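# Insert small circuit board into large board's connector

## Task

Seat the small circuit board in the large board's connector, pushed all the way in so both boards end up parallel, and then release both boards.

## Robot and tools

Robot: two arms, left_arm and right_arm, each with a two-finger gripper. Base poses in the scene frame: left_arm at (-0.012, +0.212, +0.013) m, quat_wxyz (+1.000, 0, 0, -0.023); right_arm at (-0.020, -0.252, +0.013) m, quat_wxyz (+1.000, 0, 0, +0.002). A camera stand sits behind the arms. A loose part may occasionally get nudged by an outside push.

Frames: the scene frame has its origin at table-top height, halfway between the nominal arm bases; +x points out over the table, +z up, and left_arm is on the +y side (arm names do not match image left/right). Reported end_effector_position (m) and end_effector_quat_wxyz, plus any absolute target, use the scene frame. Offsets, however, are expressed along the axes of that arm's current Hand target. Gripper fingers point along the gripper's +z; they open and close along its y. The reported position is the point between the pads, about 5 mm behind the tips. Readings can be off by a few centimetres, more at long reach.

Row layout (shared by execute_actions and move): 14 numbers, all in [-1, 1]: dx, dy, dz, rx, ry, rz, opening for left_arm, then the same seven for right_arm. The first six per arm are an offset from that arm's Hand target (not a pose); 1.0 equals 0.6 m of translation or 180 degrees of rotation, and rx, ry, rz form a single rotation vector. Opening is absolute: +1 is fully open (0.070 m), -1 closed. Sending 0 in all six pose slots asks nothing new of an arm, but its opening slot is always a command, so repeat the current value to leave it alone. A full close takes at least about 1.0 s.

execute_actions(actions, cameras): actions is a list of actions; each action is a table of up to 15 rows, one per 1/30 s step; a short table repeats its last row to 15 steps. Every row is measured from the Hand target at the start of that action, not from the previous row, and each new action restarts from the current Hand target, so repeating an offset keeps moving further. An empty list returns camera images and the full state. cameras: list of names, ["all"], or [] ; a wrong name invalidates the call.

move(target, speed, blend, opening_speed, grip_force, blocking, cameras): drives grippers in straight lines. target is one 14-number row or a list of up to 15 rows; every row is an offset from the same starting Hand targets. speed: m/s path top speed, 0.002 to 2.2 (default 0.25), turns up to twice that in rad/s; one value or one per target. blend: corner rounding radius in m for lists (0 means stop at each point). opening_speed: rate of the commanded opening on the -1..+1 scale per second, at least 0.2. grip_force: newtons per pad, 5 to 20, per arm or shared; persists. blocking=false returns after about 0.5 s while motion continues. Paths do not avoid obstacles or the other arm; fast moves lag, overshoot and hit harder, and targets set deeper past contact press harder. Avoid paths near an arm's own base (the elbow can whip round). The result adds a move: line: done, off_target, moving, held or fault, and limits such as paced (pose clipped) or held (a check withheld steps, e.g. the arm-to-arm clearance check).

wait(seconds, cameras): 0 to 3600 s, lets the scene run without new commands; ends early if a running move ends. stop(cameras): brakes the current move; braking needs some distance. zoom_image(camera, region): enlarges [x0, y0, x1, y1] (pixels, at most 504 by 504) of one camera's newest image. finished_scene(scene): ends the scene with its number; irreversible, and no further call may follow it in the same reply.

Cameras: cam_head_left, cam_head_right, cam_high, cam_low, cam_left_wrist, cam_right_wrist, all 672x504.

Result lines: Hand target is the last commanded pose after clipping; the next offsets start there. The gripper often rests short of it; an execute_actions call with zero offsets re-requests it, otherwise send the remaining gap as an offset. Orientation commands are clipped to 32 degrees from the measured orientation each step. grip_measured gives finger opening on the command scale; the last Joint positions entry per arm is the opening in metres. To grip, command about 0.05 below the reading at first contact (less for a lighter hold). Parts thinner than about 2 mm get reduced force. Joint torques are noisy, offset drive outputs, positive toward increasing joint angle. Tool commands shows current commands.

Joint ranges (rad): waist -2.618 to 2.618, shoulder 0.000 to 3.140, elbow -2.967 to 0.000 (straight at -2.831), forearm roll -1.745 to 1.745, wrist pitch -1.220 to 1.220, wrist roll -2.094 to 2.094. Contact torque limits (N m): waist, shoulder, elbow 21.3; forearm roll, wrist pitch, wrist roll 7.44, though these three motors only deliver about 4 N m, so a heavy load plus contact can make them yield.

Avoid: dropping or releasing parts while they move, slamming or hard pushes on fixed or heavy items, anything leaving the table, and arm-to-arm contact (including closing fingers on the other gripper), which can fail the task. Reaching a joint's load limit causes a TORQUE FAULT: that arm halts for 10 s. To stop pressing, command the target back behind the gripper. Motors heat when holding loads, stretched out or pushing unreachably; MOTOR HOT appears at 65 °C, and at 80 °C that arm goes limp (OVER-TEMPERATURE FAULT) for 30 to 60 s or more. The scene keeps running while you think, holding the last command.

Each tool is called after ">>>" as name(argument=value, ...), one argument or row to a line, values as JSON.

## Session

Done works. Scene 2.

>>> execute_actions(
  actions=[],
)

Scene clock: 0.00 s.
left_arm: end_effector_position=(+0.3167, +0.1897, +0.2074) grip_measured=+0.98 end_effector_quat_wxyz=(+0.435, +0.333, +0.821, -0.161) | right_arm: end_effector_position=(+0.1811, -0.0347, +0.1325) grip_measured=+1.00 end_effector_quat_wxyz=(+0.052, +0.268, +0.958, +0.086)
Joint positions: left_arm=[0.524 1.372 -0.847 -1.096 1.048 1.799 0.069] | right_arm=[0.832 1.474 -1.015 -0.019 0.999 1.391 0.07]
Joint torques (N m): no reading
Motor temperatures (°C): left_arm=[24 23 22 26 29 27] | right_arm=[23 23 28 27 28 28]
Hand target: left_arm +0.3167, +0.1897, +0.2074; +0.435, +0.333, +0.821, -0.161 | right_arm +0.1811, -0.0347, +0.1325; +0.052, +0.268, +0.958, +0.086
Tool commands: left_gripper/opening=+1.0 right_gripper/opening=+1.0

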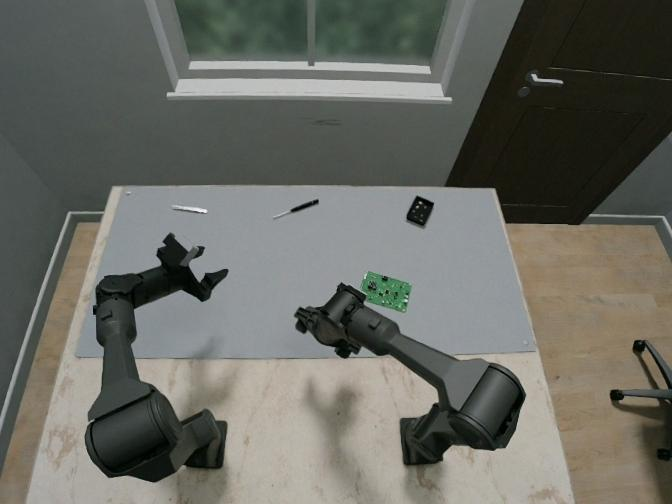

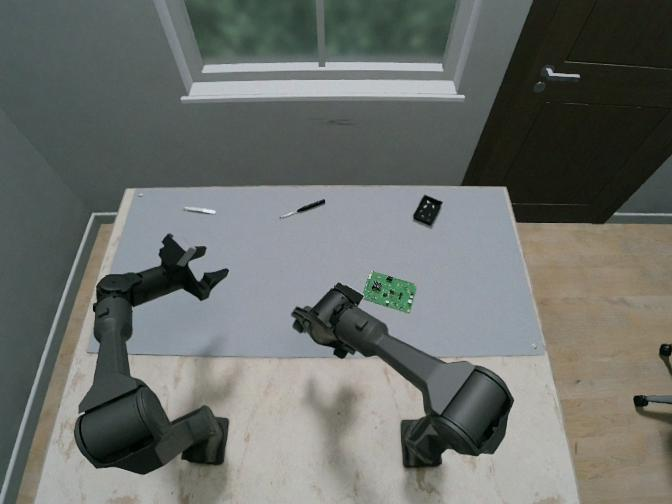

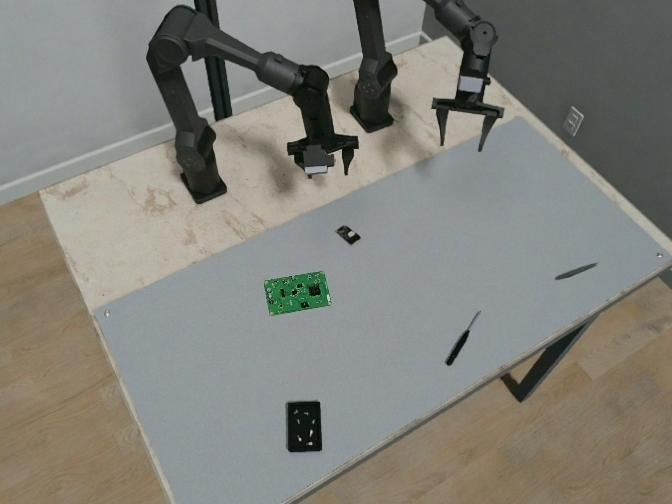

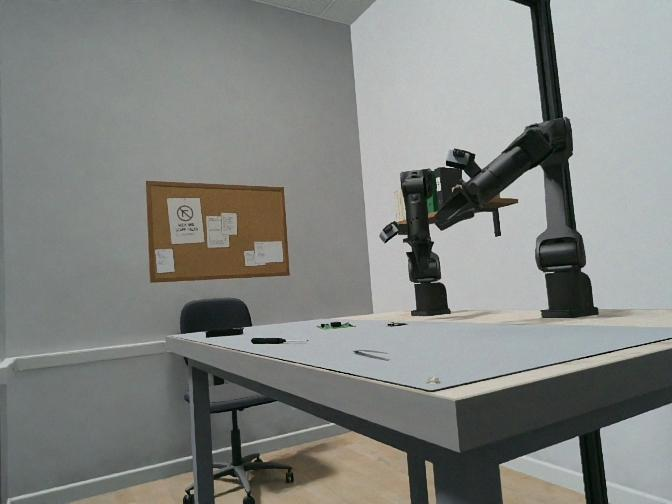

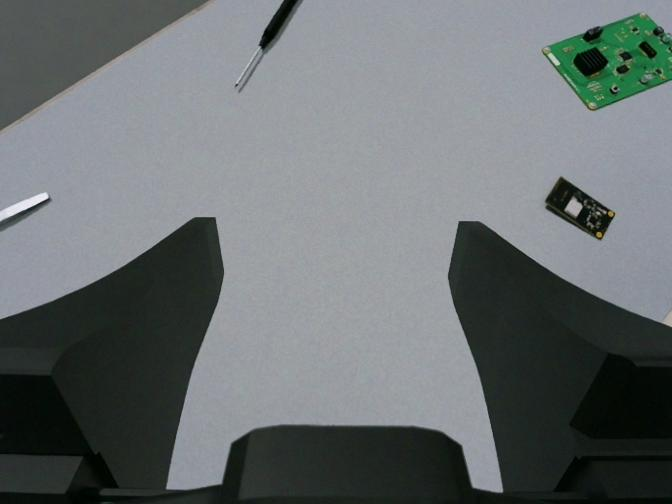

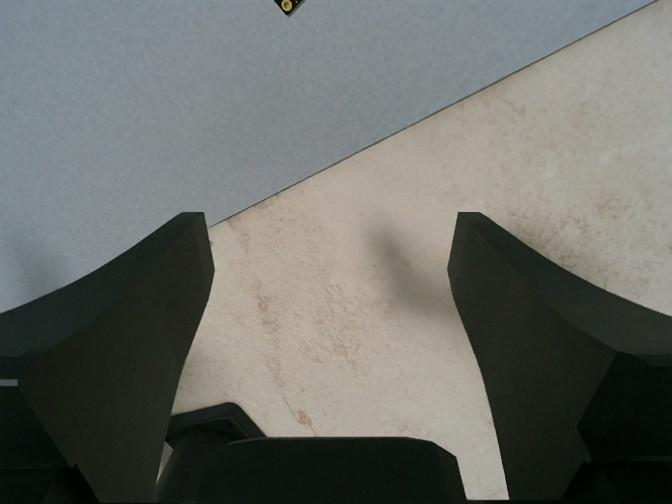

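>>> zoom_image(
  camera="cam_left_wrist",
  region=[522, 0, 672, 250],
)

>>> zoom_image(
  camera="cam_head_right",
  region=[340, 250, 440, 330],
)

>>> zoom_image(
  camera="cam_high",
  region=[240, 210, 390, 330],
)

Scaled by 2.016 from the camera's image (finer frame: 960x720).

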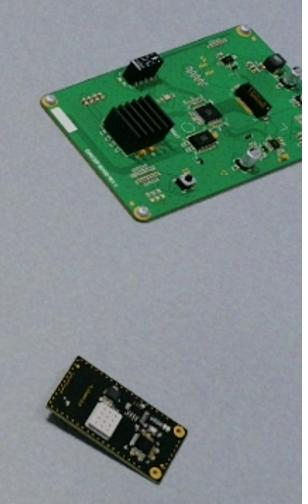

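Scaled by 5.040 from the camera's image (finer frame: 960x720).

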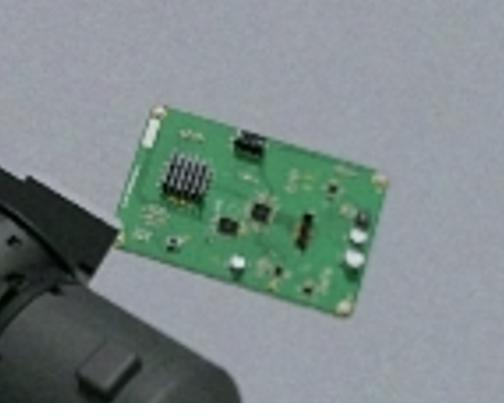

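Scaled by 3.360 from the camera's image (finer frame: 960x720).

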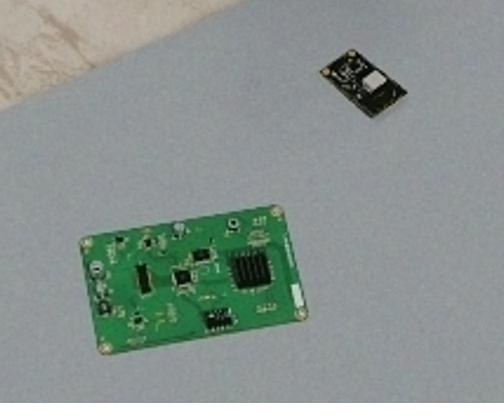

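>>> move(
  target=[0,0,0,0,0,0,1,-0.3615,-0.0288,0.0353,0.0556,0.0336,-0.1733,1],
  speed=0.4,
  cameras=["cam_right_wrist"],
)

>>> zoom_image(
  camera="cam_right_wrist",
  region=[300, 0, 672, 280],
)

Scene clock: 34.07 s.
left_arm: end_effector_position=(+0.3167, +0.1897, +0.2074) grip_measured=+0.98 end_effector_quat_wxyz=(+0.435, +0.333, +0.821, -0.161) | right_arm: end_effector_position=(+0.3600, -0.1600, +0.1195) grip_measured=+1.00 end_effector_quat_wxyz=(+0.037, +0.000, +0.999, +0.009)
Joint positions: left_arm=[0.524 1.372 -0.847 -1.096 1.048 1.799 0.069] | right_arm=[0.234 1.9 -1.527 0 1.209 0.239 0.07]
Joint torques (N m): left_arm=[0.58 -3.13 -5.53 -0.63 0.21 -0.06] | right_arm=[0.29 -6.15 -3.16 0.14 -0.13 0.21]
Hand target: left_arm +0.3167, +0.1897, +0.2074; +0.435, +0.333, +0.821, -0.161 | right_arm +0.3600, -0.1597, +0.1199; -0.001, +0.000, +1.000, +0.000
Off the commanded pose: left_arm 0.000 m, 0 deg | right_arm 0.000 m, 4 deg.
joint sent to its limit (right arm) — joint 5 (wrist pitch), upper limit. The joint targets are off in orientation, not in position.
move: off_target (right_arm)

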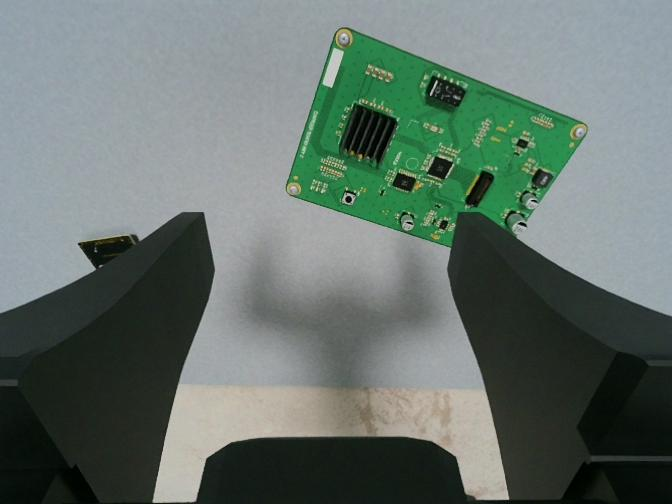

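Scaled by 1.355 from the camera's image (finer frame: 960x720).

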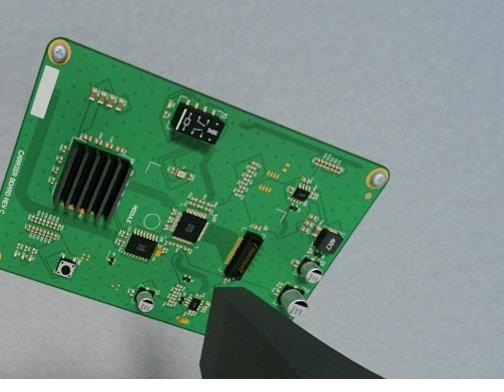

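>>> move(
  target=[0,0,0,0,0,0,1,0.1083,0.2045,0.05,0,0,-0.0333,1],
  speed=0.4,
  cameras=["cam_right_wrist"],
)

>>> zoom_image(
  camera="cam_right_wrist",
  region=[210, 130, 470, 400],
)

Scene clock: 73.07 s.
left_arm: end_effector_position=(+0.3167, +0.1897, +0.2074) grip_measured=+0.98 end_effector_quat_wxyz=(+0.435, +0.333, +0.821, -0.161) | right_arm: end_effector_position=(+0.2948, -0.0369, +0.0892) grip_measured=+1.00 end_effector_quat_wxyz=(-0.001, -0.052, +0.999, +0.000)
Joint positions: left_arm=[0.524 1.372 -0.847 -1.096 1.048 1.799 0.069] | right_arm=[0.595 1.953 -1.487 0 1.195 0.495 0.07]
Joint torques (N m): left_arm=[0.61 -3.17 -5.55 -0.64 0.21 -0.06] | right_arm=[-0.61 -7.11 -3.98 0 -0.02 -0.17]
Hand target: left_arm +0.3167, +0.1897, +0.2074; +0.435, +0.333, +0.821, -0.161 | right_arm +0.2949, -0.0371, +0.0899; -0.001, -0.052, +0.999, +0.000
Off the commanded pose: left_arm 0.000 m, 0 deg | right_arm 0.001 m, 0 deg.
move: done

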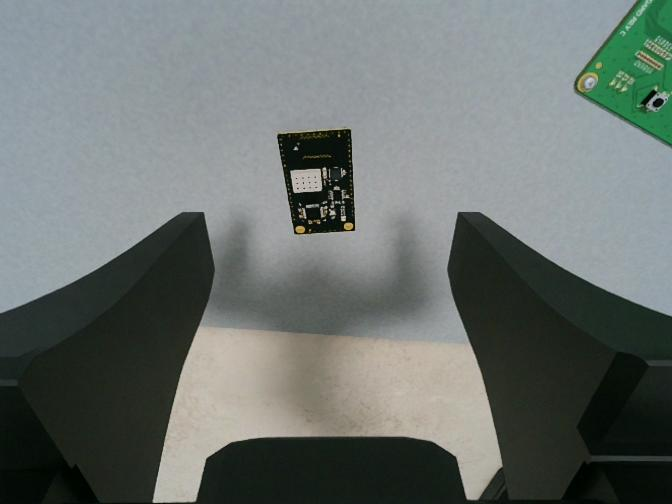

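Scaled by 1.867 from the camera's image (finer frame: 960x720).

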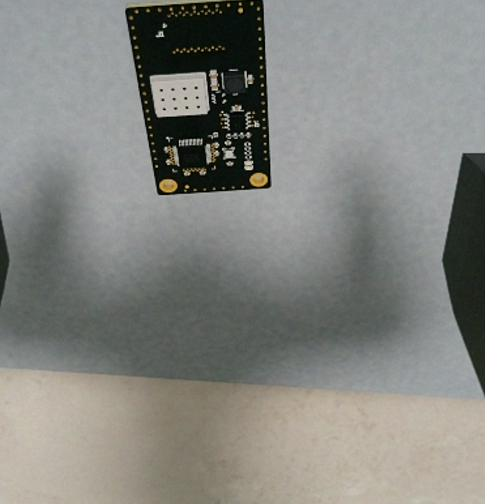

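>>> move(
  target=[0,0,0,0,0,0,1,-0.0162,0.0152,0.1,0,0,-0.0233,1],
  speed=0.25,
  cameras=["cam_right_wrist"],
)

>>> zoom_image(
  camera="cam_right_wrist",
  region=[210, 150, 470, 400],
)

Scene clock: 84.53 s.
left_arm: end_effector_position=(+0.3167, +0.1897, +0.2074) grip_measured=+0.98 end_effector_quat_wxyz=(+0.435, +0.333, +0.821, -0.161) | right_arm: end_effector_position=(+0.3032, -0.0274, +0.0294) grip_measured=+1.00 end_effector_quat_wxyz=(-0.001, -0.089, +0.996, -0.001)
Joint positions: left_arm=[0.524 1.372 -0.847 -1.096 1.048 1.799 0.069] | right_arm=[0.603 2.074 -1.433 0 1.02 0.429 0.07]
Joint torques (N m): left_arm=[0.55 -3.14 -5.51 -0.63 0.2 -0.06] | right_arm=[0.15 -7.37 -3.92 0.12 -0.1 0.17]
Hand target: left_arm +0.3167, +0.1897, +0.2074; +0.435, +0.333, +0.821, -0.161 | right_arm +0.3036, -0.0270, +0.0299; -0.001, -0.089, +0.996, +0.000
Off the commanded pose: left_arm 0.000 m, 0 deg | right_arm 0.001 m, 0 deg.
move: done

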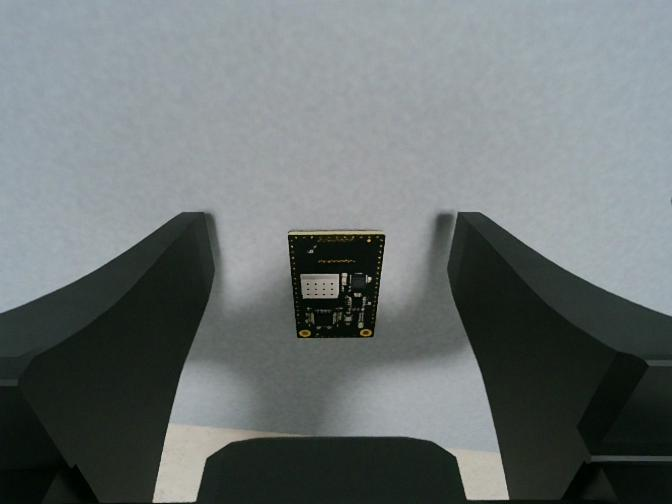

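Scaled by 1.938 from the camera's image (finer frame: 960x720).

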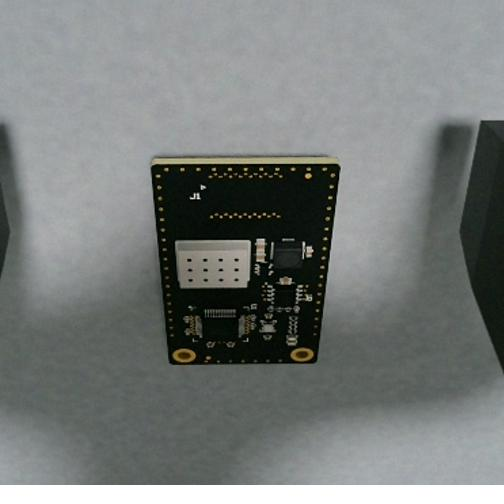

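>>> zoom_image(
  camera="cam_right_wrist",
  region=[280, 220, 395, 345],
)

Scaled by 4.032 from the camera's image (finer frame: 960x720).

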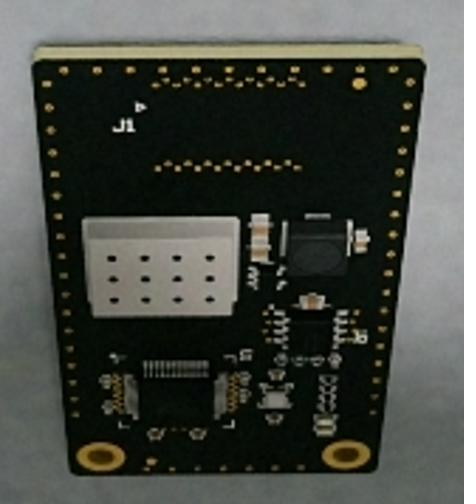

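>>> move(
  target=[0,0,0,0,0,0,1,0.0242,0,0.0325,0,0,0,1],
  speed=0.2,
  cameras=["cam_right_wrist"],
)

>>> zoom_image(
  camera="cam_right_wrist",
  region=[170, 190, 500, 400],
)

Scene clock: 112.70 s.
left_arm: end_effector_position=(+0.3167, +0.1897, +0.2074) grip_measured=+0.98 end_effector_quat_wxyz=(+0.435, +0.333, +0.821, -0.161) | right_arm: end_effector_position=(+0.2918, -0.0291, +0.0134) grip_measured=+1.00 end_effector_quat_wxyz=(+0.005, -0.088, +0.996, +0.002)
Joint positions: left_arm=[0.524 1.372 -0.847 -1.096 1.048 1.799 0.069] | right_arm=[0.617 2.06 -1.336 -0.001 0.923 0.446 0.07]
Joint torques (N m): left_arm=[0.59 -3.14 -5.55 -0.63 0.22 -0.06] | right_arm=[2.95 -0.72 0.58 0.72 0.54 -0.09]
Motor temperatures (°C): left_arm=[24 24 23 27 29 27] | right_arm=[23 28 28 27 28 28]
Hand target: left_arm +0.3167, +0.1897, +0.2074; +0.435, +0.333, +0.821, -0.161 | right_arm +0.2893, -0.0296, +0.0104; -0.001, -0.089, +0.996, +0.000
Off the commanded pose: left_arm 0.000 m, 0 deg | right_arm 0.004 m, 1 deg.
move: off_target (right_arm)

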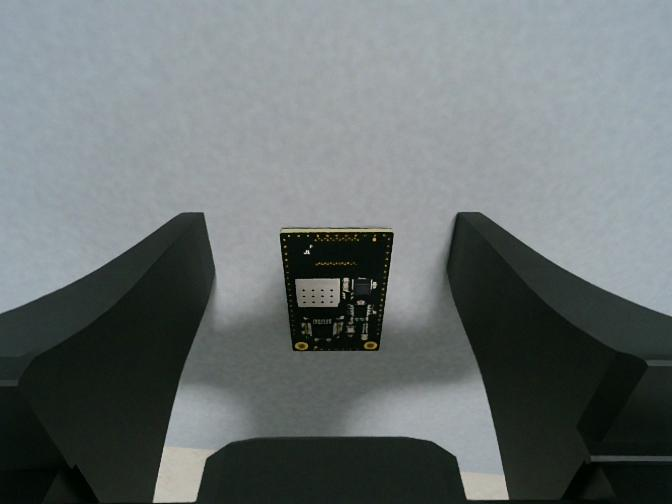

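Scaled by 1.527 from the camera's image (finer frame: 960x720).

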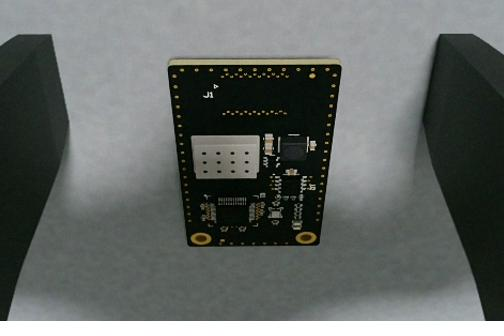

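>>> move(
  target=[
    [0,0,0,0,0,0,1,-0.0088,-0.0022,-0.011,0,0,0,1],
    [0,0,0,0,0,0,1,-0.0088,-0.0022,-0.011,0,0,0,0.04],
    [0,0,0,0,0,0,1,-0.0088,-0.0022,-0.12,0,0,0,0.04],
  ],
  speed=[0.05,0.05,0.2],
  opening_speed=1.0,
  cameras=["cam_right_wrist"],
)

>>> zoom_image(
  camera="cam_right_wrist",
  region=[170, 190, 500, 400],
)

Scene clock: 132.10 s.
left_arm: end_effector_position=(+0.3167, +0.1897, +0.2074) grip_measured=+0.98 end_effector_quat_wxyz=(+0.435, +0.333, +0.821, -0.161) | right_arm: end_effector_position=(+0.2954, -0.0299, +0.0836) grip_measured=+0.04 end_effector_quat_wxyz=(+0.001, -0.089, +0.996, +0.000)
Joint positions: left_arm=[0.524 1.372 -0.847 -1.096 1.048 1.799 0.069] | right_arm=[0.61 1.971 -1.493 0 1.177 0.437 0.036]
Joint torques (N m): left_arm=[0.61 -3.15 -5.55 -0.64 0.21 -0.07] | right_arm=[0.15 -5.45 -2.42 0.07 -0.18 0.16]
Motor temperatures (°C): left_arm=[24 24 23 27 29 27] | right_arm=[24 27 30 33 46 28]
Hand target: left_arm +0.3167, +0.1897, +0.2074; +0.435, +0.333, +0.821, -0.161 | right_arm +0.2948, -0.0299, +0.0824; -0.001, -0.089, +0.996, +0.000
Off the commanded pose: left_arm 0.000 m, 0 deg | right_arm 0.001 m, 0 deg.
move: done

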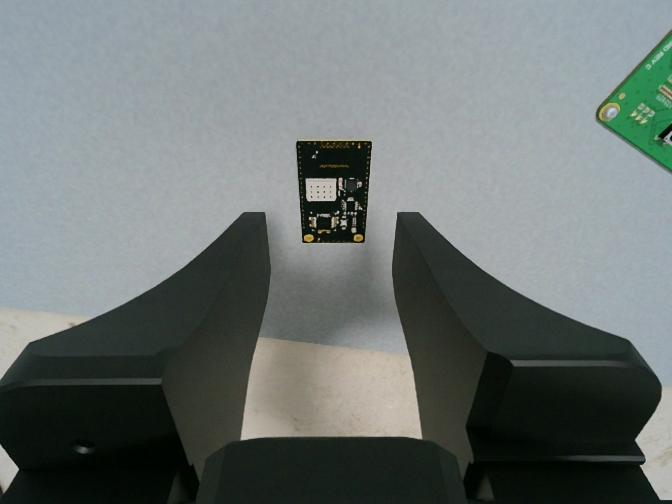

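Scaled by 1.527 from the camera's image (finer frame: 960x720).

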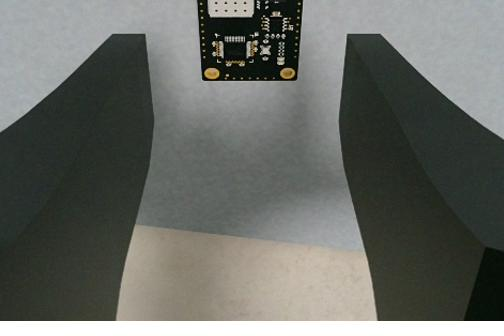

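>>> move(
  target=[
    [0,0,0,0,0,0,1,0,-0.0013,0.109,0,0,0,0.04],
    [0,0,0,0,0,0,1,0,-0.0013,0.109,0,0,0,-0.25],
    [0,0,0,0,0,0,1,0,-0.0013,0.0,0,0,0,-0.25],
    [0,0,0,0,0,0,1,-0.0102,-0.3407,0.0,-0.036,0.0209,0.6648,-0.25],
    [0,0,0,0,0,0,1,-0.0102,-0.3407,0.0457,-0.036,0.0209,0.6648,-0.25],
  ],
  speed=[0.12,0.1,0.2,0.35,0.1],
  blend=[0,0,0.02,0,0],
  opening_speed=1.0,
  cameras=["cam_right_wrist","cam_head_right"],
)

>>> zoom_image(
  camera="cam_right_wrist",
  region=[170, 130, 500, 400],
)

Scene clock: 171.20 s.
left_arm: end_effector_position=(+0.3167, +0.1897, +0.2074) grip_measured=+0.98 end_effector_quat_wxyz=(+0.435, +0.333, +0.821, -0.161) | right_arm: end_effector_position=(+0.3367, -0.2305, +0.0542) grip_measured=-0.15 end_effector_quat_wxyz=(-0.032, +0.816, +0.575, +0.043)
Joint positions: left_arm=[0.524 1.372 -0.847 -1.096 1.048 1.799 0.069] | right_arm=[-0.006 1.895 -1.239 0.122 0.973 1.846 0.03]
Joint torques (N m): left_arm=[0.64 -3.15 -5.48 -0.63 0.2 -0.07] | right_arm=[0.3 -6.47 -3.26 0.15 -0.05 -0.1]
Motor temperatures (°C): left_arm=[24 24 23 27 29 27] | right_arm=[23 27 28 28 33 28]
Hand target: left_arm +0.3167, +0.1897, +0.2074; +0.435, +0.333, +0.821, -0.161 | right_arm +0.3370, -0.2300, +0.0550; -0.031, +0.816, +0.576, +0.044
Off the commanded pose: left_arm 0.000 m, 0 deg | right_arm 0.001 m, 0 deg.
move: done
Images, in order (width x height): cam_head_right 672x504, cam_right_wrist 672x504.

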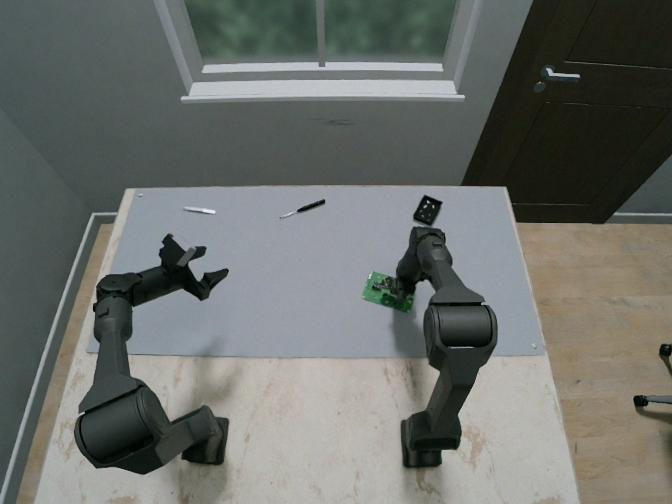

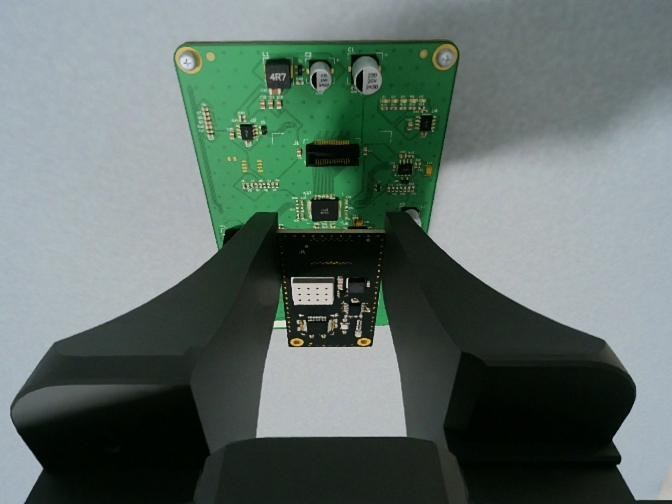

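Scaled by 1.527 from the camera's image (finer frame: 960x720).

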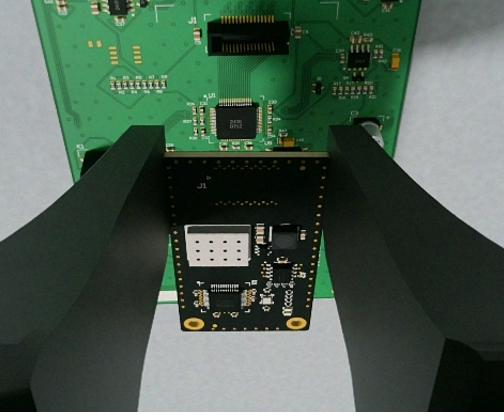

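>>> zoom_image(
  camera="cam_right_wrist",
  region=[160, 20, 480, 260],
)

>>> zoom_image(
  camera="cam_right_wrist",
  region=[260, 215, 400, 355],
)

>>> zoom_image(
  camera="cam_right_wrist",
  region=[260, 110, 400, 250],
)

Scaled by 1.575 from the camera's image (finer frame: 960x720).

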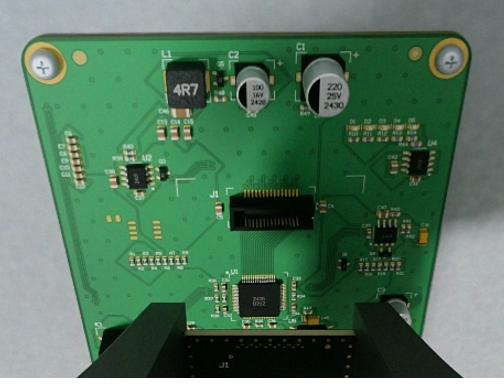

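Scaled by 3.600 from the camera's image (finer frame: 960x720).

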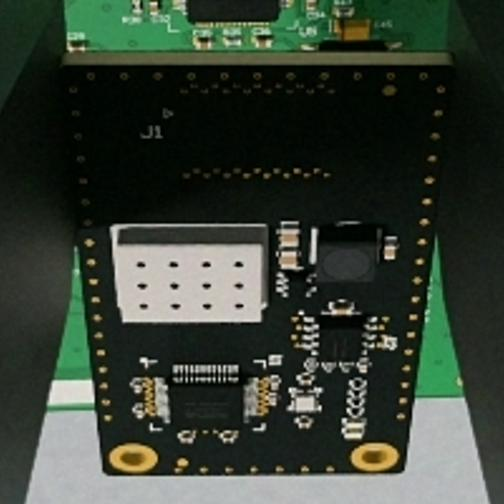

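Scaled by 3.600 from the camera's image (finer frame: 960x720).

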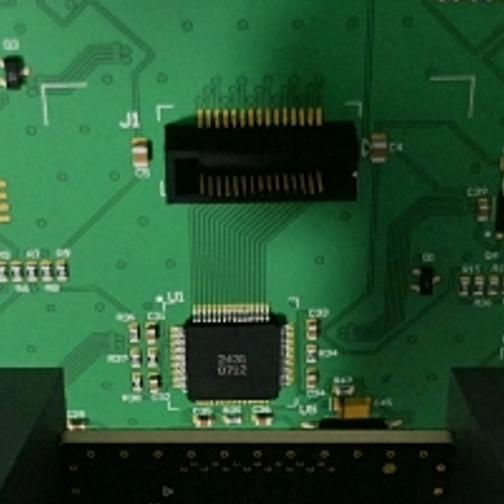

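>>> move(
  target=[0,0,0,0,0,0,1,-0.0221,0.0005,0.0332,0.0009,0,-0.0083,-0.25],
  speed=0.1,
  cameras=["cam_right_wrist"],
)

>>> zoom_image(
  camera="cam_right_wrist",
  region=[260, 130, 400, 270],
)

Scene clock: 203.20 s.
left_arm: end_effector_position=(+0.3167, +0.1897, +0.2074) grip_measured=+0.98 end_effector_quat_wxyz=(+0.435, +0.333, +0.821, -0.161) | right_arm: end_effector_position=(+0.3332, -0.2408, +0.0333) grip_measured=-0.15 end_effector_quat_wxyz=(-0.032, +0.808, +0.587, +0.043)
Joint positions: left_arm=[0.524 1.372 -0.847 -1.096 1.048 1.799 0.069] | right_arm=[-0.036 1.922 -1.188 0.132 0.899 1.773 0.03]
Joint torques (N m): left_arm=[0.62 -3.2 -5.56 -0.64 0.21 -0.06] | right_arm=[0.25 -6.3 -3.09 0.15 -0.03 0.17]
Hand target: left_arm +0.3167, +0.1897, +0.2074; +0.435, +0.333, +0.821, -0.161 | right_arm +0.3335, -0.2405, +0.0338; -0.032, +0.808, +0.586, +0.043
Off the commanded pose: left_arm 0.000 m, 0 deg | right_arm 0.001 m, 0 deg.
move: done

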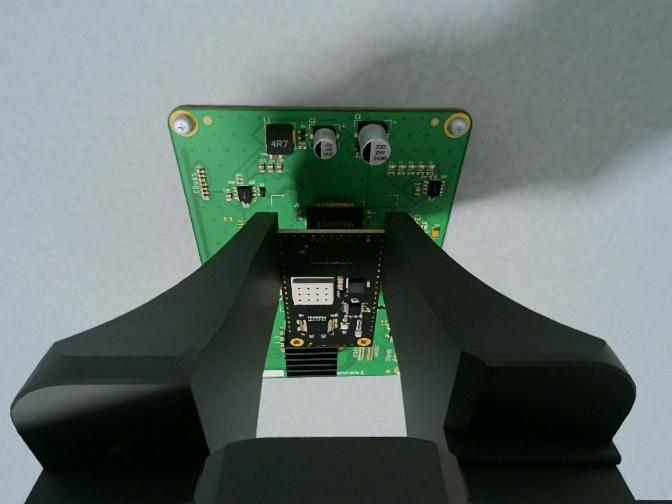

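Scaled by 3.600 from the camera's image (finer frame: 960x720).

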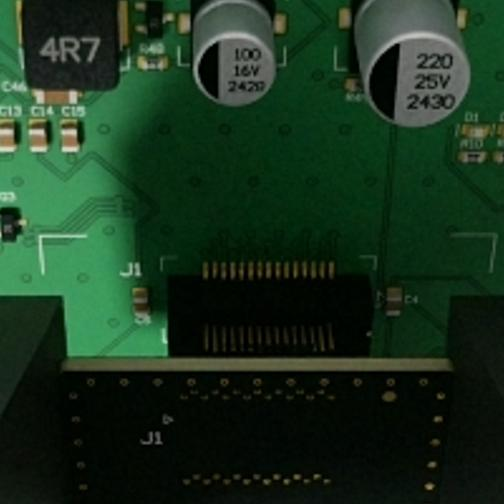

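>>> move(
  target=[0,0,0,0,0,0,1,-0.0009,-0.0016,0.0080,0,0,0,-0.25],
  speed=0.05,
  cameras=["cam_right_wrist"],
)

>>> zoom_image(
  camera="cam_right_wrist",
  region=[280, 180, 385, 285],
)

Scene clock: 244.23 s.
left_arm: end_effector_position=(+0.3167, +0.1897, +0.2074) grip_measured=+0.98 end_effector_quat_wxyz=(+0.435, +0.333, +0.821, -0.161) | right_arm: end_effector_position=(+0.3331, -0.2404, +0.0295) grip_measured=-0.15 end_effector_quat_wxyz=(-0.031, +0.808, +0.586, +0.044)
Joint positions: left_arm=[0.524 1.372 -0.847 -1.096 1.048 1.799 0.069] | right_arm=[-0.035 1.927 -1.177 0.134 0.881 1.773 0.03]
Joint torques (N m): left_arm=[0.56 -3.17 -5.54 -0.64 0.21 -0.07] | right_arm=[0.15 -4.96 -2.3 0.1 0.03 -0.23]
Hand target: left_arm +0.3167, +0.1897, +0.2074; +0.435, +0.333, +0.821, -0.161 | right_arm +0.3326, -0.2403, +0.0290; -0.032, +0.808, +0.586, +0.043
Off the commanded pose: left_arm 0.000 m, 0 deg | right_arm 0.001 m, 0 deg.
move: done

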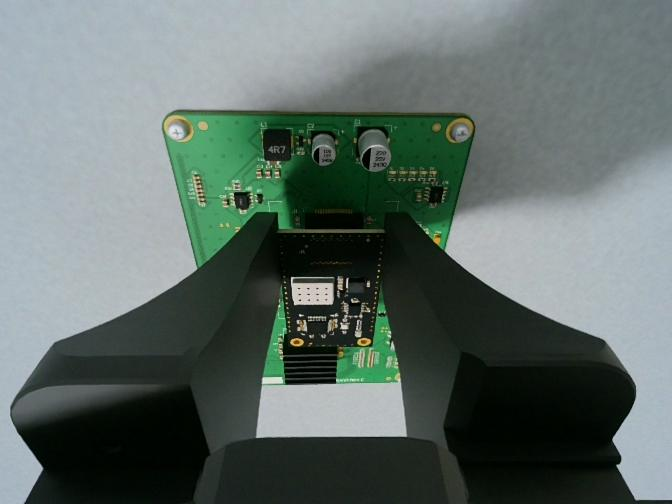

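Scaled by 4.800 from the camera's image (finer frame: 960x720).

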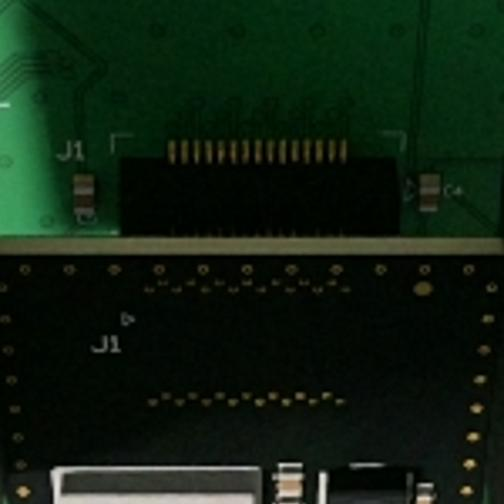

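>>> move(
  target=[
    [0,0,0,0,0,0,1,-0.0005,0,-0.0025,0,0,0,-0.25],
    [0,0,0,0,0,0,1,-0.0013,0,0.0047,0,0,0,-0.25],
  ],
  speed=0.03,
  cameras=["cam_right_wrist"],
)

>>> zoom_image(
  camera="cam_right_wrist",
  region=[280, 180, 385, 285],
)

Scene clock: 269.77 s.
left_arm: end_effector_position=(+0.3167, +0.1897, +0.2074) grip_measured=+0.98 end_effector_quat_wxyz=(+0.435, +0.333, +0.821, -0.161) | right_arm: end_effector_position=(+0.3333, -0.2408, +0.0269) grip_measured=-0.15 end_effector_quat_wxyz=(-0.031, +0.808, +0.586, +0.044)
Joint positions: left_arm=[0.524 1.372 -0.847 -1.096 1.048 1.799 0.069] | right_arm=[-0.036 1.932 -1.173 0.135 0.87 1.769 0.03]
Joint torques (N m): left_arm=[0.58 -3.14 -5.53 -0.63 0.21 -0.07] | right_arm=[-0.39 -4.7 -2.16 0.2 0.02 -0.11]
Motor temperatures (°C): left_arm=[24 24 23 28 29 27] | right_arm=[23 27 28 27 28 27]
Hand target: left_arm +0.3167, +0.1897, +0.2074; +0.435, +0.333, +0.821, -0.161 | right_arm +0.3325, -0.2407, +0.0261; -0.032, +0.808, +0.586, +0.043
Off the commanded pose: left_arm 0.000 m, 0 deg | right_arm 0.001 m, 0 deg.
move: done

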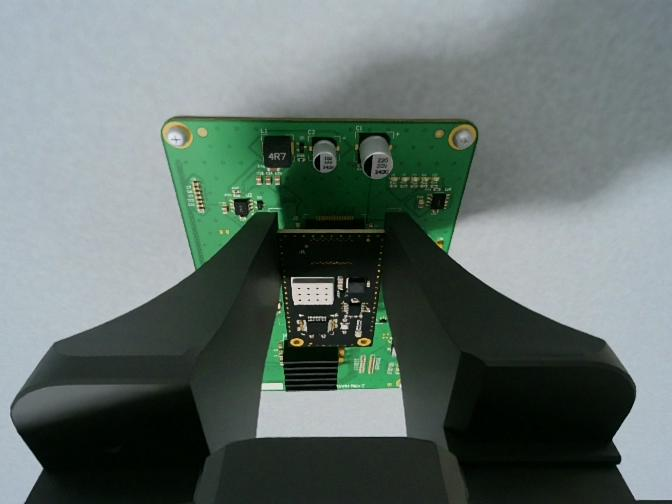

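Scaled by 4.800 from the camera's image (finer frame: 960x720).

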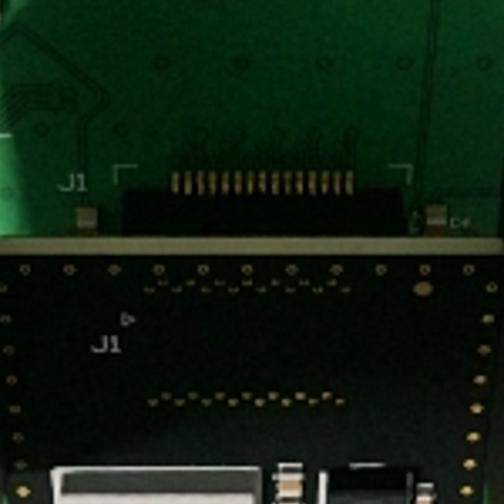

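>>> move(
  target=[0,0,0,0,0,0,1,0.0011,0,-0.0100,0,0,0,-0.25],
  speed=0.05,
  cameras=["cam_right_wrist"],
)

>>> zoom_image(
  camera="cam_right_wrist",
  region=[280, 180, 385, 285],
)

>>> zoom_image(
  camera="cam_right_wrist",
  region=[370, 150, 480, 260],
)

Scene clock: 285.47 s.
left_arm: end_effector_position=(+0.3167, +0.1897, +0.2074) grip_measured=+0.98 end_effector_quat_wxyz=(+0.435, +0.333, +0.821, -0.161) | right_arm: end_effector_position=(+0.3321, -0.2405, +0.0316) grip_measured=-0.15 end_effector_quat_wxyz=(-0.033, +0.808, +0.586, +0.043)
Joint positions: left_arm=[0.524 1.372 -0.847 -1.096 1.048 1.799 0.069] | right_arm=[-0.036 1.923 -1.18 0.134 0.893 1.773 0.03]
Joint torques (N m): left_arm=[0.59 -3.18 -5.55 -0.64 0.21 -0.06] | right_arm=[0.36 -6.88 -3.32 0.08 -0.19 0.05]
Hand target: left_arm +0.3167, +0.1897, +0.2074; +0.435, +0.333, +0.821, -0.161 | right_arm +0.3325, -0.2407, +0.0321; -0.032, +0.808, +0.586, +0.043
Off the commanded pose: left_arm 0.000 m, 0 deg | right_arm 0.001 m, 0 deg.
move: done

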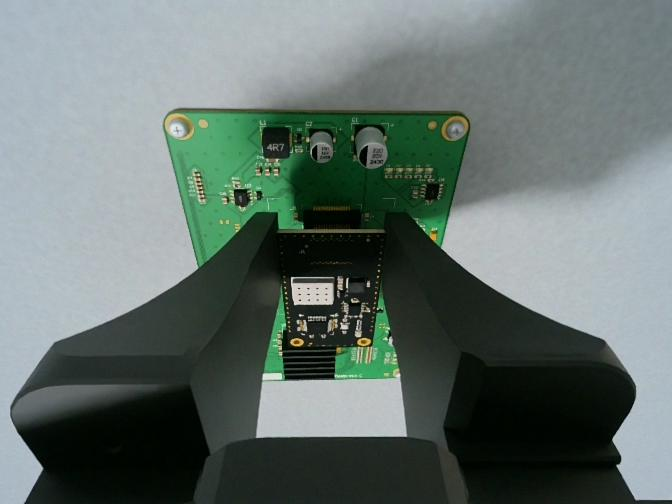

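Scaled by 4.800 from the camera's image (finer frame: 960x720).

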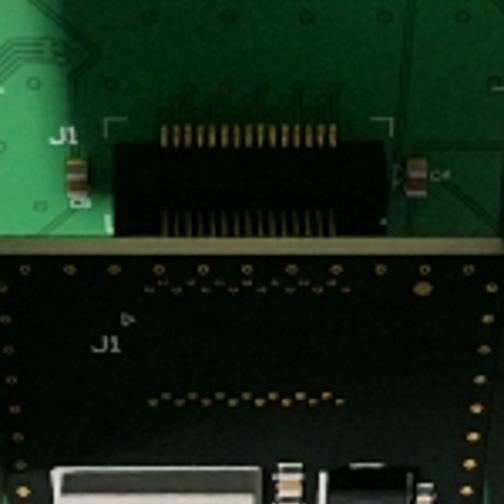

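Scaled by 4.582 from the camera's image (finer frame: 960x720).

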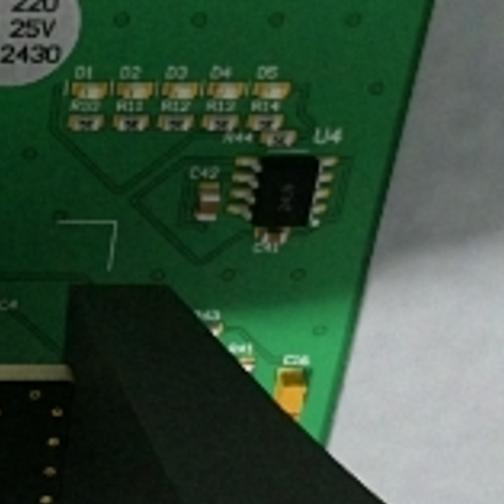

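>>> move(
  target=[
    [0,0,0,0,0,0,1,-0.0005,-0.0005,0.0050,0,0,0,-0.25],
    [0,0,0,0,0,0,1,-0.0020,-0.0021,0.0140,0,0,0,-0.25],
  ],
  speed=0.03,
  cameras=["cam_right_wrist"],
)

>>> zoom_image(
  camera="cam_right_wrist",
  region=[280, 180, 385, 285],
)

Scene clock: 297.03 s.
left_arm: end_effector_position=(+0.3167, +0.1897, +0.2074) grip_measured=+0.98 end_effector_quat_wxyz=(+0.435, +0.333, +0.821, -0.161) | right_arm: end_effector_position=(+0.3312, -0.2406, +0.0236) grip_measured=-0.15 end_effector_quat_wxyz=(-0.032, +0.809, +0.586, +0.043)
Joint positions: left_arm=[0.524 1.372 -0.847 -1.096 1.048 1.799 0.069] | right_arm=[-0.036 1.934 -1.161 0.137 0.86 1.768 0.03]
Joint torques (N m): left_arm=[0.6 -3.21 -5.5 -0.63 0.21 -0.07] | right_arm=[0.16 -5.3 -2.39 0.14 0.03 -0.13]
Hand target: left_arm +0.3167, +0.1897, +0.2074; +0.435, +0.333, +0.821, -0.161 | right_arm +0.3312, -0.2406, +0.0237; -0.032, +0.808, +0.586, +0.043
Off the commanded pose: left_arm 0.000 m, 0 deg | right_arm 0.000 m, 0 deg.
move: done

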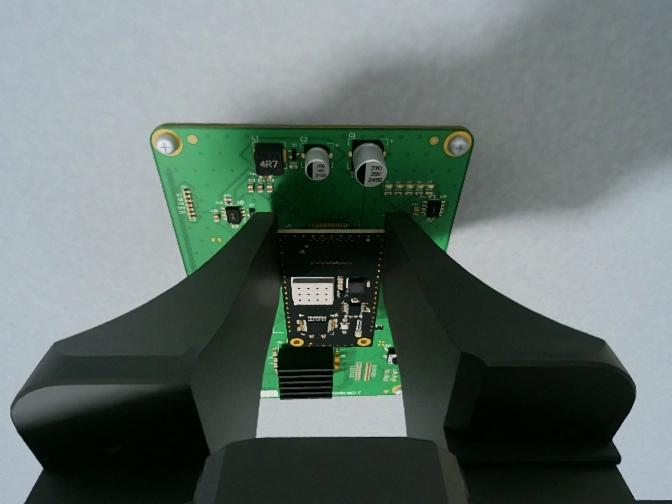

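Scaled by 4.800 from the camera's image (finer frame: 960x720).

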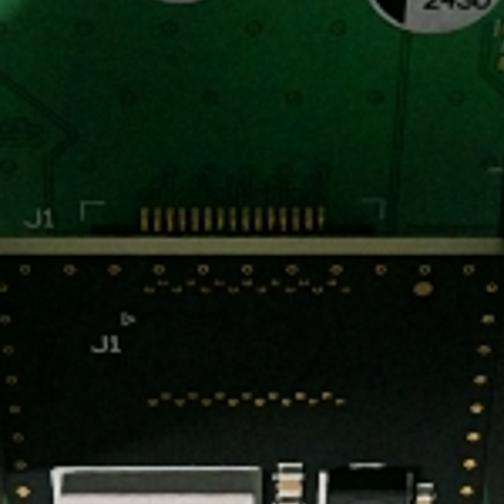

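>>> move(
  target=[0,0,0,0,0,0,1,-0.0005,0.0011,0.0033,0,0,0,-0.25],
  speed=0.02,
  cameras=["cam_right_wrist"],
)

>>> zoom_image(
  camera="cam_right_wrist",
  region=[280, 180, 385, 285],
)

Scene clock: 308.83 s.
left_arm: end_effector_position=(+0.3167, +0.1897, +0.2074) grip_measured=+0.98 end_effector_quat_wxyz=(+0.435, +0.333, +0.821, -0.161) | right_arm: end_effector_position=(+0.3316, -0.2407, +0.0217) grip_measured=-0.15 end_effector_quat_wxyz=(-0.032, +0.808, +0.587, +0.043)
Joint positions: left_arm=[0.524 1.372 -0.847 -1.096 1.048 1.799 0.069] | right_arm=[-0.036 1.94 -1.161 0.137 0.855 1.766 0.03]
Joint torques (N m): left_arm=[0.57 -3.12 -5.53 -0.64 0.21 -0.07] | right_arm=[-0.81 -4.6 -3.32 0.13 -0.13 -0.18]
Hand target: left_arm +0.3167, +0.1897, +0.2074; +0.435, +0.333, +0.821, -0.161 | right_arm +0.3318, -0.2409, +0.0217; -0.032, +0.808, +0.586, +0.043
Off the commanded pose: left_arm 0.000 m, 0 deg | right_arm 0.000 m, 0 deg.
move: done

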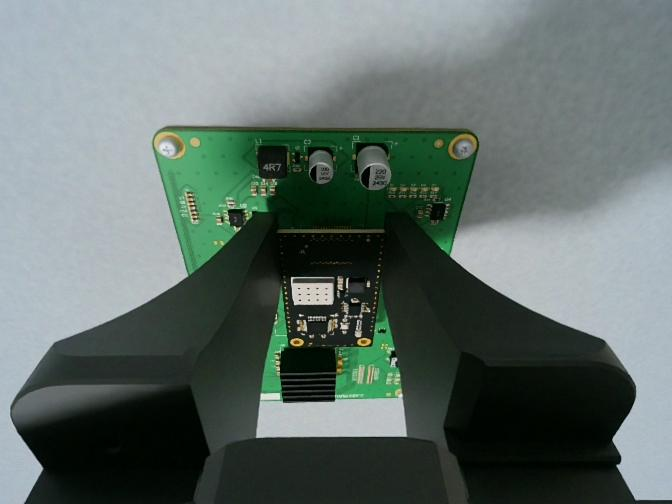

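Scaled by 4.800 from the camera's image (finer frame: 960x720).

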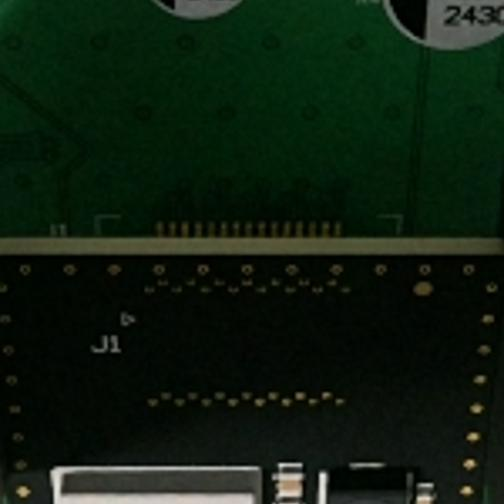

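>>> move(
  target=[0,0,0,0,0,0,1,-0.0008,-0.0008,0.005,0,0,0,-0.25],
  speed=0.02,
  cameras=["cam_right_wrist"],
)

>>> zoom_image(
  camera="cam_right_wrist",
  region=[250, 180, 415, 355],
)

Scene clock: 313.83 s.
left_arm: end_effector_position=(+0.3167, +0.1897, +0.2074) grip_measured=+0.98 end_effector_quat_wxyz=(+0.435, +0.333, +0.821, -0.161) | right_arm: end_effector_position=(+0.3314, -0.2407, +0.0187) grip_measured=-0.15 end_effector_quat_wxyz=(-0.032, +0.808, +0.586, +0.043)
Joint positions: left_arm=[0.524 1.372 -0.847 -1.096 1.048 1.799 0.069] | right_arm=[-0.036 1.944 -1.154 0.139 0.843 1.764 0.03]
Joint torques (N m): left_arm=[0.58 -3.13 -5.54 -0.64 0.22 -0.07] | right_arm=[0.42 -4.76 -2.03 0.08 -0.02 -0.12]
Hand target: left_arm +0.3167, +0.1897, +0.2074; +0.435, +0.333, +0.821, -0.161 | right_arm +0.3313, -0.2409, +0.0186; -0.032, +0.808, +0.586, +0.043
Off the commanded pose: left_arm 0.000 m, 0 deg | right_arm 0.000 m, 0 deg.
move: done

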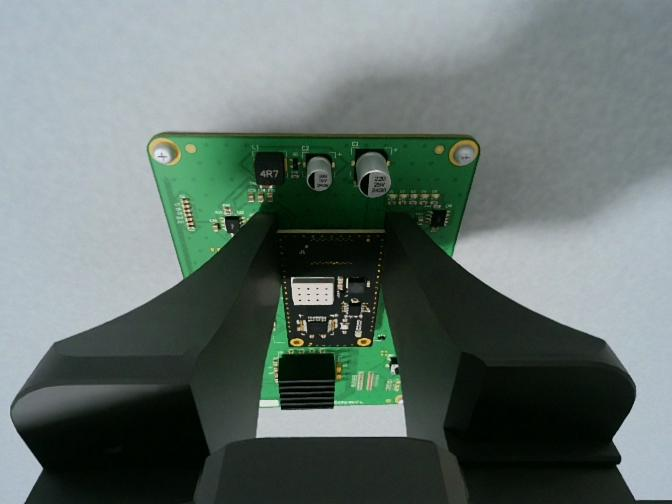

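Scaled by 2.880 from the camera's image (finer frame: 960x720).

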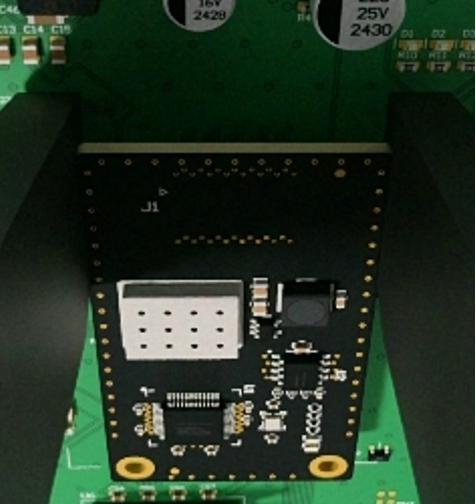

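>>> move(
  target=[0,0,0,0,0,0,1,-0.0008,-0.0010,0.005,0,0,0,-0.25],
  speed=0.02,
  cameras=["cam_right_wrist"],
)

>>> zoom_image(
  camera="cam_right_wrist",
  region=[250, 180, 415, 355],
)

Scene clock: 316.87 s.
left_arm: end_effector_position=(+0.3167, +0.1897, +0.2074) grip_measured=+0.98 end_effector_quat_wxyz=(+0.435, +0.333, +0.821, -0.161) | right_arm: end_effector_position=(+0.3315, -0.2406, +0.0165) grip_measured=-0.15 end_effector_quat_wxyz=(-0.031, +0.808, +0.586, +0.045)
Joint positions: left_arm=[0.524 1.372 -0.847 -1.096 1.048 1.799 0.069] | right_arm=[-0.036 1.947 -1.148 0.14 0.831 1.762 0.03]
Joint torques (N m): left_arm=[0.6 -3.17 -5.57 -0.64 0.2 -0.07] | right_arm=[0.31 -0.25 0.14 -0.01 -0.24 -0.23]
Hand target: left_arm +0.3167, +0.1897, +0.2074; +0.435, +0.333, +0.821, -0.161 | right_arm +0.3306, -0.2408, +0.0156; -0.032, +0.808, +0.586, +0.043
Off the commanded pose: left_arm 0.000 m, 0 deg | right_arm 0.001 m, 0 deg.
move: done

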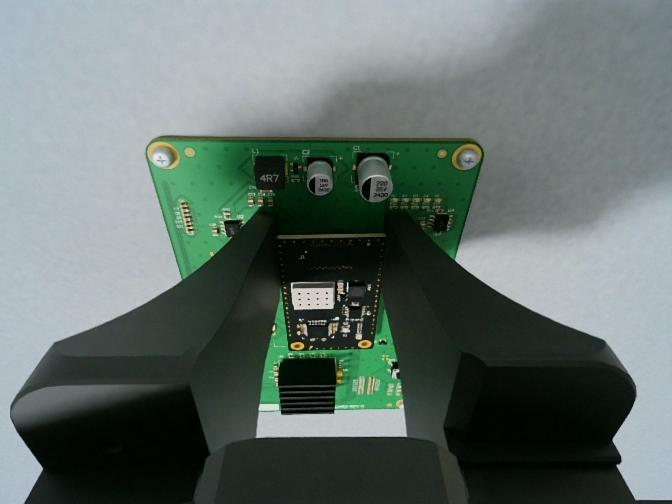

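Scaled by 2.880 from the camera's image (finer frame: 960x720).

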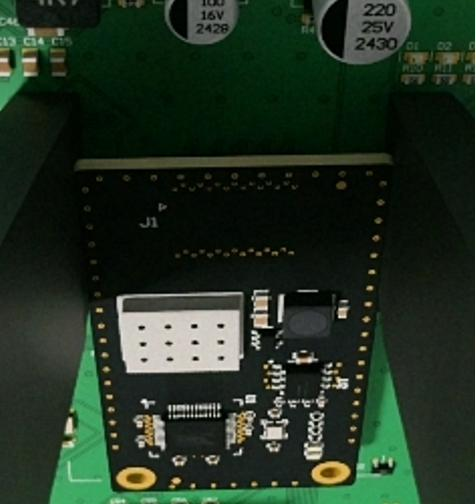

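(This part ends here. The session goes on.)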